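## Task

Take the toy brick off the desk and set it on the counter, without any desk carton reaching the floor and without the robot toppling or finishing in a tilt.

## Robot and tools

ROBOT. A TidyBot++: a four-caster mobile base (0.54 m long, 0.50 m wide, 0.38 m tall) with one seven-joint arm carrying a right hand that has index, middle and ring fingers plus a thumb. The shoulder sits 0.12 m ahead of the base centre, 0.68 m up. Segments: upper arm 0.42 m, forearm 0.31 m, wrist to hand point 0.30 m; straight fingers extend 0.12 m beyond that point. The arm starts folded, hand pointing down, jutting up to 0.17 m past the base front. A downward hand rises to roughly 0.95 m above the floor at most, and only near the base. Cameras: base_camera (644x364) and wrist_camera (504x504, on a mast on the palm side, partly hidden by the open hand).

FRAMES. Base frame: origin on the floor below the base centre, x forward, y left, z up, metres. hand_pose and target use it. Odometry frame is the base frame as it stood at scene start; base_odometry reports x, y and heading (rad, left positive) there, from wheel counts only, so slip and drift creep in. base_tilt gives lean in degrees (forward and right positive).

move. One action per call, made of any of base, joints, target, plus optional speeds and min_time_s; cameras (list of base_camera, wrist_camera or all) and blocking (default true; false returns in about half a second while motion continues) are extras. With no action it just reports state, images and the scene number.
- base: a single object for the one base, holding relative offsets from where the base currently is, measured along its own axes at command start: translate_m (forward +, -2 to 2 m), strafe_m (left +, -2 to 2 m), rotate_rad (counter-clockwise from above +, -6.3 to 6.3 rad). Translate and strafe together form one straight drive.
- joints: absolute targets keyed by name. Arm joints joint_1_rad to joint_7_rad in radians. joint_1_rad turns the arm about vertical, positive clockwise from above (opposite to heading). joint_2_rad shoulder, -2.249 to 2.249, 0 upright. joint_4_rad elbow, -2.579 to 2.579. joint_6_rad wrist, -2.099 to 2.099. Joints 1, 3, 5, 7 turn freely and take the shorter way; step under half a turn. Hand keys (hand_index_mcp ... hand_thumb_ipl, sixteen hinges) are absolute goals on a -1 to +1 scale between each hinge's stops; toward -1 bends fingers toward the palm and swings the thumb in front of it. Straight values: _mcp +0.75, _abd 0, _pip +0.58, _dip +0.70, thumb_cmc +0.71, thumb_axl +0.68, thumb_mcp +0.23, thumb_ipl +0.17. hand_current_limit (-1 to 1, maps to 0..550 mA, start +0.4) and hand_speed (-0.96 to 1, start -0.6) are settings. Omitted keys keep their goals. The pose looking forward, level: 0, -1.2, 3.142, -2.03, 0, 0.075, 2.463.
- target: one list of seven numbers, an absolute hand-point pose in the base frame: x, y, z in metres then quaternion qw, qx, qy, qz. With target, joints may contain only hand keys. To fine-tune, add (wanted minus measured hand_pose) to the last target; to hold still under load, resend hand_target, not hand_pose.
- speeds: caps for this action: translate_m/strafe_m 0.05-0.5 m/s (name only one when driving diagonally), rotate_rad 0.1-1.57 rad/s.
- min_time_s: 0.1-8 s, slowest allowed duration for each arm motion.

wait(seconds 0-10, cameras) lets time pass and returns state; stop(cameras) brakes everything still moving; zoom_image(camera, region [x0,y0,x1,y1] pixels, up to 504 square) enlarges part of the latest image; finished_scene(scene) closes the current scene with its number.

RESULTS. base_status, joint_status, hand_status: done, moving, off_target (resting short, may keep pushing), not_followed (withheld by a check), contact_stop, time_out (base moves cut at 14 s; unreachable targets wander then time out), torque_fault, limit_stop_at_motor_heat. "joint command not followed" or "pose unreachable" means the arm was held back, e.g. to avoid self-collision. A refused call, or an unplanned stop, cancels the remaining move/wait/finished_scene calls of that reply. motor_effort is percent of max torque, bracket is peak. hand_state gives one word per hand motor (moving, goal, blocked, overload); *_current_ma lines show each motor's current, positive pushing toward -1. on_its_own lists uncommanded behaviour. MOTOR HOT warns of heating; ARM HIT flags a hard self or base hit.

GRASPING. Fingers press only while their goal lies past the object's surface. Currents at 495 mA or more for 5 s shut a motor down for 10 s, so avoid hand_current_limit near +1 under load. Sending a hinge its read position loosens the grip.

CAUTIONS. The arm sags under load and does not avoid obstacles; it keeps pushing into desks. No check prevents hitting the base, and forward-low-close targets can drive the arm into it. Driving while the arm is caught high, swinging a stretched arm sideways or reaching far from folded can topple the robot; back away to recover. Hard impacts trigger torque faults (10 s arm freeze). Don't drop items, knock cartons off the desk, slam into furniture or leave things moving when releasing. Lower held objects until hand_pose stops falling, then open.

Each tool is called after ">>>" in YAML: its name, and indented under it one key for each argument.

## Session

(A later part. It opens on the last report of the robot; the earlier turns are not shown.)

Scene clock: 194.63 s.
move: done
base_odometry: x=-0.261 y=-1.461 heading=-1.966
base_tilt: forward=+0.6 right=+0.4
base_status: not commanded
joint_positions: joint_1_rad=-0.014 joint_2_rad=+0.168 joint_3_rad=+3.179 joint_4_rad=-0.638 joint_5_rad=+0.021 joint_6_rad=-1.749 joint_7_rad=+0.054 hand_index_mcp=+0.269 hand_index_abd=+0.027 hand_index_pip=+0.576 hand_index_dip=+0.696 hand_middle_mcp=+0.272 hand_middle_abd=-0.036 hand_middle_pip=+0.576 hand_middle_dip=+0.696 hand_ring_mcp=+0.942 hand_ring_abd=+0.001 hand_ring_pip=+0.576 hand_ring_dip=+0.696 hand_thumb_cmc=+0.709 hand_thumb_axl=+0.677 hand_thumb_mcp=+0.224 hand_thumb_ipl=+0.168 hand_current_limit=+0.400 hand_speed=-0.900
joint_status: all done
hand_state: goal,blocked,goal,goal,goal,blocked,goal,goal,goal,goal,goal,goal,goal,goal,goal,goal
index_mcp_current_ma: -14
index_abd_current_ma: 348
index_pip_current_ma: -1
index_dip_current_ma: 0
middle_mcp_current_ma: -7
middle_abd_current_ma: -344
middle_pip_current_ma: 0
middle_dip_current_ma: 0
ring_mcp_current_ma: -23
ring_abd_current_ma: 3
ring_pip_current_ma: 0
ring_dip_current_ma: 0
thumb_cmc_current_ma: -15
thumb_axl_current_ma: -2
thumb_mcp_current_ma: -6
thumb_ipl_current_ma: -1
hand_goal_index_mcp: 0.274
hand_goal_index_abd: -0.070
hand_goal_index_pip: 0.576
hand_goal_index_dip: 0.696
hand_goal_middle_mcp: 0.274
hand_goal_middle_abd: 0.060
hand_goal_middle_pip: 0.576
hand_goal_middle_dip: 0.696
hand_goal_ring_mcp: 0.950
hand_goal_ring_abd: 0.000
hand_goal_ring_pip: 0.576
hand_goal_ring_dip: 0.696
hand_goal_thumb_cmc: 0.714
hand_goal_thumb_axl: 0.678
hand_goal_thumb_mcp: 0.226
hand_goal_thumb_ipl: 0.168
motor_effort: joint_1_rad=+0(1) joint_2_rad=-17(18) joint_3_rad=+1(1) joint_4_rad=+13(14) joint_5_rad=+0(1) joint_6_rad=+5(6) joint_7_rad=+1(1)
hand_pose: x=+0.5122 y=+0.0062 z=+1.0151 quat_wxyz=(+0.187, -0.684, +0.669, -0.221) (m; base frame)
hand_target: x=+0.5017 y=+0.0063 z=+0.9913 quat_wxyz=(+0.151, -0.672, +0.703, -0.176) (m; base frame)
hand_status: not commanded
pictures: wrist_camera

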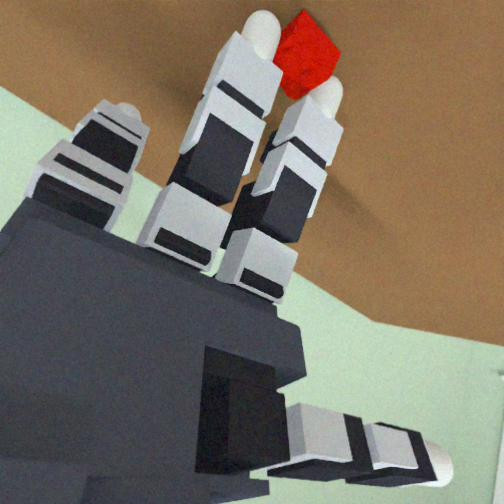

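>>> move:
  joints: {"joint_2_rad":0.23}
  min_time_s: 1

>>> move:
  joints: {"joint_2_rad":0.25}
  min_time_s: 1

>>> move:
  joints: {"joint_2_rad":0.265}
  min_time_s: 1
  cameras: ["wrist_camera"]

Scene clock: 196.40 s.
move: done
base_odometry: x=-0.261 y=-1.461 heading=-1.966
base_tilt: forward=+0.6 right=+0.4
base_status: not commanded
joint_positions: joint_1_rad=-0.014 joint_2_rad=+0.198 joint_3_rad=+3.179 joint_4_rad=-0.638 joint_5_rad=+0.021 joint_6_rad=-1.750 joint_7_rad=+0.054 hand_index_mcp=+0.269 hand_index_abd=+0.027 hand_index_pip=+0.576 hand_index_dip=+0.696 hand_middle_mcp=+0.272 hand_middle_abd=-0.036 hand_middle_pip=+0.576 hand_middle_dip=+0.696 hand_ring_mcp=+0.942 hand_ring_abd=+0.001 hand_ring_pip=+0.576 hand_ring_dip=+0.696 hand_thumb_cmc=+0.709 hand_thumb_axl=+0.677 hand_thumb_mcp=+0.224 hand_thumb_ipl=+0.168 hand_current_limit=+0.400 hand_speed=-0.900
joint_status: all done
hand_state: goal,blocked,goal,goal,goal,blocked,goal,goal,goal,goal,goal,goal,goal,goal,goal,goal
index_mcp_current_ma: -14
index_abd_current_ma: 348
index_pip_current_ma: -1
index_dip_current_ma: 0
middle_mcp_current_ma: -6
middle_abd_current_ma: -344
middle_pip_current_ma: 0
middle_dip_current_ma: 0
ring_mcp_current_ma: -23
ring_abd_current_ma: 3
ring_pip_current_ma: 0
ring_dip_current_ma: 0
thumb_cmc_current_ma: -15
thumb_axl_current_ma: -2
thumb_mcp_current_ma: -6
thumb_ipl_current_ma: -1
hand_goal_index_mcp: 0.274
hand_goal_index_abd: -0.070
hand_goal_index_pip: 0.576
hand_goal_index_dip: 0.696
hand_goal_middle_mcp: 0.274
hand_goal_middle_abd: 0.060
hand_goal_middle_pip: 0.576
hand_goal_middle_dip: 0.696
hand_goal_ring_mcp: 0.950
hand_goal_ring_abd: 0.000
hand_goal_ring_pip: 0.576
hand_goal_ring_dip: 0.696
hand_goal_thumb_cmc: 0.714
hand_goal_thumb_axl: 0.678
hand_goal_thumb_mcp: 0.226
hand_goal_thumb_ipl: 0.168
motor_effort: joint_1_rad=+0(1) joint_2_rad=-19(20) joint_3_rad=+1(1) joint_4_rad=+13(14) joint_5_rad=+0(1) joint_6_rad=+5(6) joint_7_rad=+1(1)
hand_pose: x=+0.5217 y=+0.0063 z=+1.0032 quat_wxyz=(+0.177, -0.688, +0.672, -0.210) (m; base frame)
hand_target: x=+0.5108 y=+0.0063 z=+0.9797 quat_wxyz=(+0.140, -0.675, +0.706, -0.166) (m; base frame)
hand_status: not commanded
pictures: none

Scene clock: 197.70 s.
move: done
base_odometry: x=-0.261 y=-1.461 heading=-1.966
base_tilt: forward=+0.6 right=+0.4
base_status: not commanded
joint_positions: joint_1_rad=-0.014 joint_2_rad=+0.215 joint_3_rad=+3.179 joint_4_rad=-0.638 joint_5_rad=+0.021 joint_6_rad=-1.750 joint_7_rad=+0.054 hand_index_mcp=+0.269 hand_index_abd=+0.027 hand_index_pip=+0.576 hand_index_dip=+0.696 hand_middle_mcp=+0.272 hand_middle_abd=-0.036 hand_middle_pip=+0.576 hand_middle_dip=+0.696 hand_ring_mcp=+0.942 hand_ring_abd=+0.001 hand_ring_pip=+0.576 hand_ring_dip=+0.696 hand_thumb_cmc=+0.709 hand_thumb_axl=+0.677 hand_thumb_mcp=+0.224 hand_thumb_ipl=+0.168 hand_current_limit=+0.400 hand_speed=-0.900
joint_status: all done
hand_state: goal,blocked,goal,goal,goal,blocked,goal,goal,goal,goal,goal,goal,goal,goal,goal,goal
index_mcp_current_ma: -14
index_abd_current_ma: 348
index_pip_current_ma: -1
index_dip_current_ma: 0
middle_mcp_current_ma: -6
middle_abd_current_ma: -344
middle_pip_current_ma: 0
middle_dip_current_ma: 0
ring_mcp_current_ma: -23
ring_abd_current_ma: 3
ring_pip_current_ma: 0
ring_dip_current_ma: 0
thumb_cmc_current_ma: -15
thumb_axl_current_ma: -2
thumb_mcp_current_ma: -6
thumb_ipl_current_ma: -1
hand_goal_index_mcp: 0.274
hand_goal_index_abd: -0.070
hand_goal_index_pip: 0.576
hand_goal_index_dip: 0.696
hand_goal_middle_mcp: 0.274
hand_goal_middle_abd: 0.060
hand_goal_middle_pip: 0.576
hand_goal_middle_dip: 0.696
hand_goal_ring_mcp: 0.950
hand_goal_ring_abd: 0.000
hand_goal_ring_pip: 0.576
hand_goal_ring_dip: 0.696
hand_goal_thumb_cmc: 0.714
hand_goal_thumb_axl: 0.678
hand_goal_thumb_mcp: 0.226
hand_goal_thumb_ipl: 0.168
motor_effort: joint_1_rad=+0(0) joint_2_rad=-18(20) joint_3_rad=+1(1) joint_4_rad=+13(14) joint_5_rad=+0(1) joint_6_rad=+5(6) joint_7_rad=+1(1)
hand_pose: x=+0.5271 y=+0.0064 z=+0.9963 quat_wxyz=(+0.171, -0.689, +0.674, -0.205) (m; base frame)
hand_target: x=+0.5167 y=+0.0063 z=+0.9718 quat_wxyz=(+0.133, -0.676, +0.707, -0.159) (m; base frame)
hand_status: not commanded
pictures: none

Scene clock: 199.00 s.
move: done
base_odometry: x=-0.261 y=-1.461 heading=-1.966
base_tilt: forward=+0.6 right=+0.4
base_status: not commanded
joint_positions: joint_1_rad=-0.014 joint_2_rad=+0.216 joint_3_rad=+3.179 joint_4_rad=-0.638 joint_5_rad=+0.021 joint_6_rad=-1.750 joint_7_rad=+0.054 hand_index_mcp=+0.269 hand_index_abd=+0.027 hand_index_pip=+0.575 hand_index_dip=+0.696 hand_middle_mcp=+0.271 hand_middle_abd=-0.036 hand_middle_pip=+0.575 hand_middle_dip=+0.696 hand_ring_mcp=+0.942 hand_ring_abd=+0.001 hand_ring_pip=+0.576 hand_ring_dip=+0.696 hand_thumb_cmc=+0.709 hand_thumb_axl=+0.677 hand_thumb_mcp=+0.224 hand_thumb_ipl=+0.168 hand_current_limit=+0.400 hand_speed=-0.900
joint_status: all done
hand_state: goal,blocked,goal,goal,goal,blocked,goal,goal,goal,goal,goal,goal,goal,goal,goal,goal
index_mcp_current_ma: -14
index_abd_current_ma: 348
index_pip_current_ma: -2
index_dip_current_ma: 0
middle_mcp_current_ma: -8
middle_abd_current_ma: -344
middle_pip_current_ma: -1
middle_dip_current_ma: 0
ring_mcp_current_ma: -23
ring_abd_current_ma: 3
ring_pip_current_ma: 0
ring_dip_current_ma: 0
thumb_cmc_current_ma: -15
thumb_axl_current_ma: -2
thumb_mcp_current_ma: -6
thumb_ipl_current_ma: -1
hand_goal_index_mcp: 0.274
hand_goal_index_abd: -0.070
hand_goal_index_pip: 0.576
hand_goal_index_dip: 0.696
hand_goal_middle_mcp: 0.274
hand_goal_middle_abd: 0.060
hand_goal_middle_pip: 0.576
hand_goal_middle_dip: 0.696
hand_goal_ring_mcp: 0.950
hand_goal_ring_abd: 0.000
hand_goal_ring_pip: 0.576
hand_goal_ring_dip: 0.696
hand_goal_thumb_cmc: 0.714
hand_goal_thumb_axl: 0.678
hand_goal_thumb_mcp: 0.226
hand_goal_thumb_ipl: 0.168
motor_effort: joint_1_rad=+0(0) joint_2_rad=-16(19) joint_3_rad=+1(1) joint_4_rad=+12(13) joint_5_rad=+0(1) joint_6_rad=+4(5) joint_7_rad=+1(1)
hand_pose: x=+0.5275 y=+0.0064 z=+0.9958 quat_wxyz=(+0.170, -0.689, +0.674, -0.204) (m; base frame)
hand_target: x=+0.5210 y=+0.0063 z=+0.9658 quat_wxyz=(+0.128, -0.677, +0.708, -0.154) (m; base frame)
hand_status: not commanded
pictures: wrist_camera

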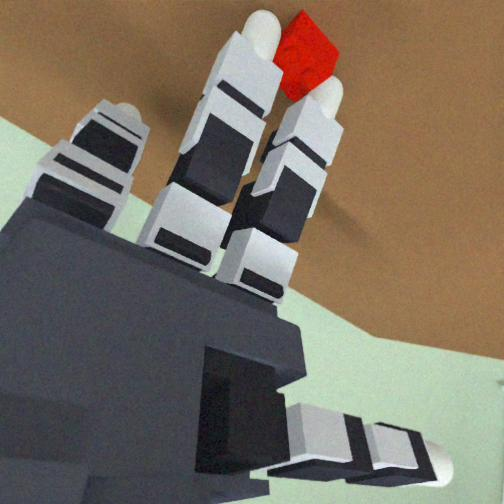

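>>> move:
  joints: {"hand_index_abd":0.12,"hand_middle_abd":-0.12}
  cameras: ["wrist_camera"]

Scene clock: 200.27 s.
move: off_target
base_odometry: x=-0.261 y=-1.461 heading=-1.966
base_tilt: forward=+0.6 right=+0.4
base_status: not commanded
joint_positions: joint_1_rad=-0.008 joint_2_rad=+0.224 joint_3_rad=+3.179 joint_4_rad=-0.636 joint_5_rad=+0.021 joint_6_rad=-1.754 joint_7_rad=+0.052 hand_index_mcp=+0.267 hand_index_abd=+0.070 hand_index_pip=+0.573 hand_index_dip=+0.696 hand_middle_mcp=+0.271 hand_middle_abd=-0.115 hand_middle_pip=+0.575 hand_middle_dip=+0.696 hand_ring_mcp=+0.942 hand_ring_abd=+0.001 hand_ring_pip=+0.576 hand_ring_dip=+0.696 hand_thumb_cmc=+0.709 hand_thumb_axl=+0.677 hand_thumb_mcp=+0.224 hand_thumb_ipl=+0.168 hand_current_limit=+0.400 hand_speed=-0.900
joint_status: hand_index_abd off_target (ended at +0.070, target +0.120); the others done
hand_state: goal,blocked,goal,goal,goal,goal,goal,goal,goal,goal,goal,goal,goal,goal,goal,goal
index_mcp_current_ma: -21
index_abd_current_ma: -161
index_pip_current_ma: -6
index_dip_current_ma: -1
middle_mcp_current_ma: -7
middle_abd_current_ma: 13
middle_pip_current_ma: -1
middle_dip_current_ma: 0
ring_mcp_current_ma: -23
ring_abd_current_ma: 3
ring_pip_current_ma: 0
ring_dip_current_ma: 0
thumb_cmc_current_ma: -15
thumb_axl_current_ma: -2
thumb_mcp_current_ma: -6
thumb_ipl_current_ma: -1
hand_goal_index_mcp: 0.274
hand_goal_index_abd: 0.120
hand_goal_index_pip: 0.576
hand_goal_index_dip: 0.696
hand_goal_middle_mcp: 0.274
hand_goal_middle_abd: -0.120
hand_goal_middle_pip: 0.576
hand_goal_middle_dip: 0.696
hand_goal_ring_mcp: 0.950
hand_goal_ring_abd: 0.000
hand_goal_ring_pip: 0.576
hand_goal_ring_dip: 0.696
hand_goal_thumb_cmc: 0.714
hand_goal_thumb_axl: 0.678
hand_goal_thumb_mcp: 0.226
hand_goal_thumb_ipl: 0.168
motor_effort: joint_1_rad=-1(1) joint_2_rad=-14(18) joint_3_rad=+0(1) joint_4_rad=+10(13) joint_5_rad=-2(2) joint_6_rad=+2(5) joint_7_rad=+1(1)
hand_pose: x=+0.5289 y=+0.0045 z=+0.9930 quat_wxyz=(+0.167, -0.688, +0.677, -0.201) (m; base frame)
hand_target: x=+0.5210 y=+0.0063 z=+0.9658 quat_wxyz=(+0.128, -0.677, +0.708, -0.154) (m; base frame)
hand_status: not commanded
pictures: wrist_camera

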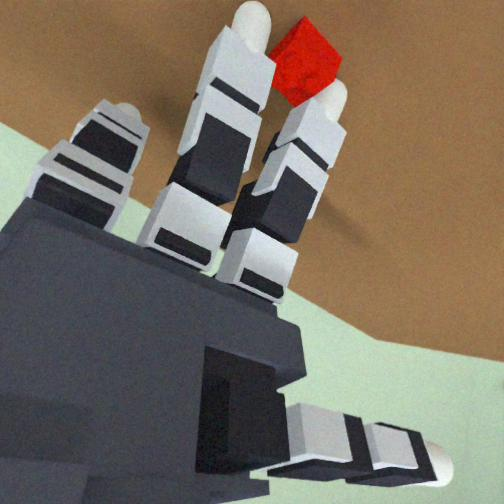

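>>> move:
  joints: {"joint_2_rad":0.2,"hand_index_abd":0.22,"hand_middle_abd":-0.22}
  min_time_s: 1
  cameras: ["wrist_camera"]

Scene clock: 201.90 s.
move: off_target
base_odometry: x=-0.261 y=-1.461 heading=-1.966
base_tilt: forward=+0.6 right=+0.4
base_status: not commanded
joint_positions: joint_1_rad=-0.003 joint_2_rad=+0.223 joint_3_rad=+3.179 joint_4_rad=-0.636 joint_5_rad=+0.021 joint_6_rad=-1.754 joint_7_rad=+0.052 hand_index_mcp=+0.266 hand_index_abd=+0.100 hand_index_pip=+0.573 hand_index_dip=+0.696 hand_middle_mcp=+0.271 hand_middle_abd=-0.214 hand_middle_pip=+0.575 hand_middle_dip=+0.696 hand_ring_mcp=+0.942 hand_ring_abd=+0.001 hand_ring_pip=+0.576 hand_ring_dip=+0.696 hand_thumb_cmc=+0.709 hand_thumb_axl=+0.677 hand_thumb_mcp=+0.224 hand_thumb_ipl=+0.168 hand_current_limit=+0.400 hand_speed=-0.900
joint_status: hand_index_abd off_target (ended at +0.100, target +0.220); the others done
hand_state: goal,blocked,goal,goal,goal,goal,goal,goal,goal,goal,goal,goal,goal,goal,goal,goal
index_mcp_current_ma: -24
index_abd_current_ma: -385
index_pip_current_ma: -8
index_dip_current_ma: -1
middle_mcp_current_ma: -7
middle_abd_current_ma: 16
middle_pip_current_ma: -1
middle_dip_current_ma: 0
ring_mcp_current_ma: -23
ring_abd_current_ma: 3
ring_pip_current_ma: 0
ring_dip_current_ma: 0
thumb_cmc_current_ma: -15
thumb_axl_current_ma: -2
thumb_mcp_current_ma: -6
thumb_ipl_current_ma: -1
hand_goal_index_mcp: 0.274
hand_goal_index_abd: 0.220
hand_goal_index_pip: 0.576
hand_goal_index_dip: 0.696
hand_goal_middle_mcp: 0.274
hand_goal_middle_abd: -0.220
hand_goal_middle_pip: 0.576
hand_goal_middle_dip: 0.696
hand_goal_ring_mcp: 0.950
hand_goal_ring_abd: 0.000
hand_goal_ring_pip: 0.576
hand_goal_ring_dip: 0.696
hand_goal_thumb_cmc: 0.714
hand_goal_thumb_axl: 0.678
hand_goal_thumb_mcp: 0.226
hand_goal_thumb_ipl: 0.168
motor_effort: joint_1_rad=-2(2) joint_2_rad=-16(17) joint_3_rad=-1(1) joint_4_rad=+11(11) joint_5_rad=-3(3) joint_6_rad=+3(4) joint_7_rad=+0(1)
hand_pose: x=+0.5289 y=+0.0021 z=+0.9932 quat_wxyz=(+0.166, -0.686, +0.679, -0.202) (m; base frame)
hand_target: x=+0.5017 y=+0.0063 z=+0.9913 quat_wxyz=(+0.151, -0.672, +0.703, -0.176) (m; base frame)
hand_status: not commanded
pictures: wrist_camera

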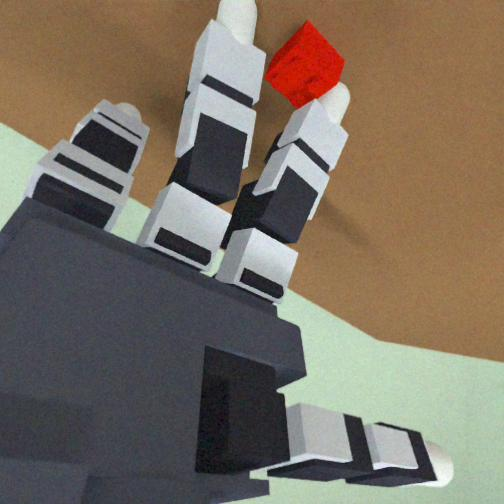

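>>> move:
  joints: {"joint_2_rad":0.15}
  min_time_s: 1.5
  cameras: ["wrist_camera"]

Scene clock: 204.03 s.
move: done
base_odometry: x=-0.261 y=-1.461 heading=-1.966
base_tilt: forward=+0.6 right=+0.4
base_status: not commanded
joint_positions: joint_1_rad=-0.003 joint_2_rad=+0.203 joint_3_rad=+3.179 joint_4_rad=-0.640 joint_5_rad=+0.021 joint_6_rad=-1.757 joint_7_rad=+0.051 hand_index_mcp=+0.273 hand_index_abd=+0.215 hand_index_pip=+0.575 hand_index_dip=+0.696 hand_middle_mcp=+0.271 hand_middle_abd=-0.214 hand_middle_pip=+0.575 hand_middle_dip=+0.696 hand_ring_mcp=+0.942 hand_ring_abd=+0.001 hand_ring_pip=+0.576 hand_ring_dip=+0.696 hand_thumb_cmc=+0.709 hand_thumb_axl=+0.677 hand_thumb_mcp=+0.224 hand_thumb_ipl=+0.168 hand_current_limit=+0.400 hand_speed=-0.900
joint_status: all done
hand_state: goal,goal,goal,goal,goal,goal,goal,goal,goal,goal,goal,goal,goal,goal,goal,goal
index_mcp_current_ma: -2
index_abd_current_ma: -11
index_pip_current_ma: -3
index_dip_current_ma: -1
middle_mcp_current_ma: -7
middle_abd_current_ma: 16
middle_pip_current_ma: -1
middle_dip_current_ma: 0
ring_mcp_current_ma: -23
ring_abd_current_ma: 3
ring_pip_current_ma: 0
ring_dip_current_ma: 0
thumb_cmc_current_ma: -15
thumb_axl_current_ma: -2
thumb_mcp_current_ma: -6
thumb_ipl_current_ma: -1
hand_goal_index_mcp: 0.274
hand_goal_index_abd: 0.220
hand_goal_index_pip: 0.576
hand_goal_index_dip: 0.696
hand_goal_middle_mcp: 0.274
hand_goal_middle_abd: -0.220
hand_goal_middle_pip: 0.576
hand_goal_middle_dip: 0.696
hand_goal_ring_mcp: 0.950
hand_goal_ring_abd: 0.000
hand_goal_ring_pip: 0.576
hand_goal_ring_dip: 0.696
hand_goal_thumb_cmc: 0.714
hand_goal_thumb_axl: 0.678
hand_goal_thumb_mcp: 0.226
hand_goal_thumb_ipl: 0.168
on_its_own: hand_index_abd moved +0.115 to your old target +0.220
motor_effort: joint_1_rad=+0(2) joint_2_rad=-19(20) joint_3_rad=+1(1) joint_4_rad=+13(14) joint_5_rad=+0(3) joint_6_rad=+4(5) joint_7_rad=+1(1)
hand_pose: x=+0.5211 y=+0.0022 z=+0.9998 quat_wxyz=(+0.171, -0.684, +0.678, -0.206) (m; base frame)
hand_target: x=+0.4858 y=+0.0063 z=+1.0100 quat_wxyz=(+0.168, -0.667, +0.699, -0.193) (m; base frame)
hand_status: not commanded
pictures: wrist_camera

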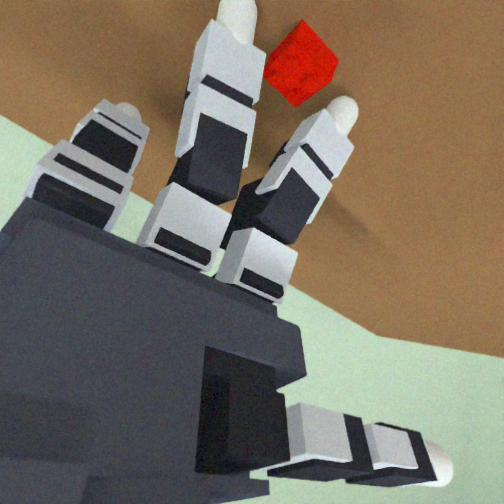

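>>> move:
  joints: {"joint_4_rad":-0.3}
  min_time_s: 1.5
  cameras: ["wrist_camera"]

Scene clock: 206.30 s.
move: done
base_odometry: x=-0.261 y=-1.461 heading=-1.966
base_tilt: forward=+0.6 right=+0.4
base_status: not commanded
joint_positions: joint_1_rad=-0.003 joint_2_rad=+0.194 joint_3_rad=+3.179 joint_4_rad=-0.311 joint_5_rad=+0.021 joint_6_rad=-1.757 joint_7_rad=+0.051 hand_index_mcp=+0.272 hand_index_abd=+0.215 hand_index_pip=+0.575 hand_index_dip=+0.696 hand_middle_mcp=+0.271 hand_middle_abd=-0.214 hand_middle_pip=+0.575 hand_middle_dip=+0.696 hand_ring_mcp=+0.942 hand_ring_abd=+0.001 hand_ring_pip=+0.576 hand_ring_dip=+0.696 hand_thumb_cmc=+0.709 hand_thumb_axl=+0.677 hand_thumb_mcp=+0.224 hand_thumb_ipl=+0.168 hand_current_limit=+0.400 hand_speed=-0.900
joint_status: all done
hand_state: goal,goal,goal,goal,goal,goal,goal,goal,goal,goal,goal,goal,goal,goal,goal,goal
index_mcp_current_ma: -4
index_abd_current_ma: -11
index_pip_current_ma: -3
index_dip_current_ma: -1
middle_mcp_current_ma: -7
middle_abd_current_ma: 16
middle_pip_current_ma: -1
middle_dip_current_ma: 0
ring_mcp_current_ma: -23
ring_abd_current_ma: 3
ring_pip_current_ma: 0
ring_dip_current_ma: 0
thumb_cmc_current_ma: -15
thumb_axl_current_ma: -2
thumb_mcp_current_ma: -6
thumb_ipl_current_ma: -1
hand_goal_index_mcp: 0.274
hand_goal_index_abd: 0.220
hand_goal_index_pip: 0.576
hand_goal_index_dip: 0.696
hand_goal_middle_mcp: 0.274
hand_goal_middle_abd: -0.220
hand_goal_middle_pip: 0.576
hand_goal_middle_dip: 0.696
hand_goal_ring_mcp: 0.950
hand_goal_ring_abd: 0.000
hand_goal_ring_pip: 0.576
hand_goal_ring_dip: 0.696
hand_goal_thumb_cmc: 0.714
hand_goal_thumb_axl: 0.678
hand_goal_thumb_mcp: 0.226
hand_goal_thumb_ipl: 0.168
motor_effort: joint_1_rad=+0(0) joint_2_rad=-15(21) joint_3_rad=+1(1) joint_4_rad=+11(14) joint_5_rad=+0(1) joint_6_rad=+7(8) joint_7_rad=+1(1)
hand_pose: x=+0.5307 y=+0.0026 z=+1.1108 quat_wxyz=(+0.279, -0.642, +0.638, -0.322) (m; base frame)
hand_target: x=+0.4972 y=+0.0065 z=+1.1224 quat_wxyz=(+0.287, -0.624, +0.656, -0.313) (m; base frame)
hand_status: not commanded
pictures: wrist_camera

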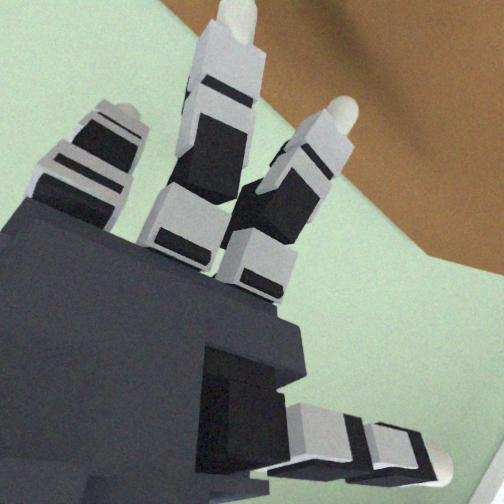

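>>> finished_scene:
  scene: 2

The scene is finished: the task was done.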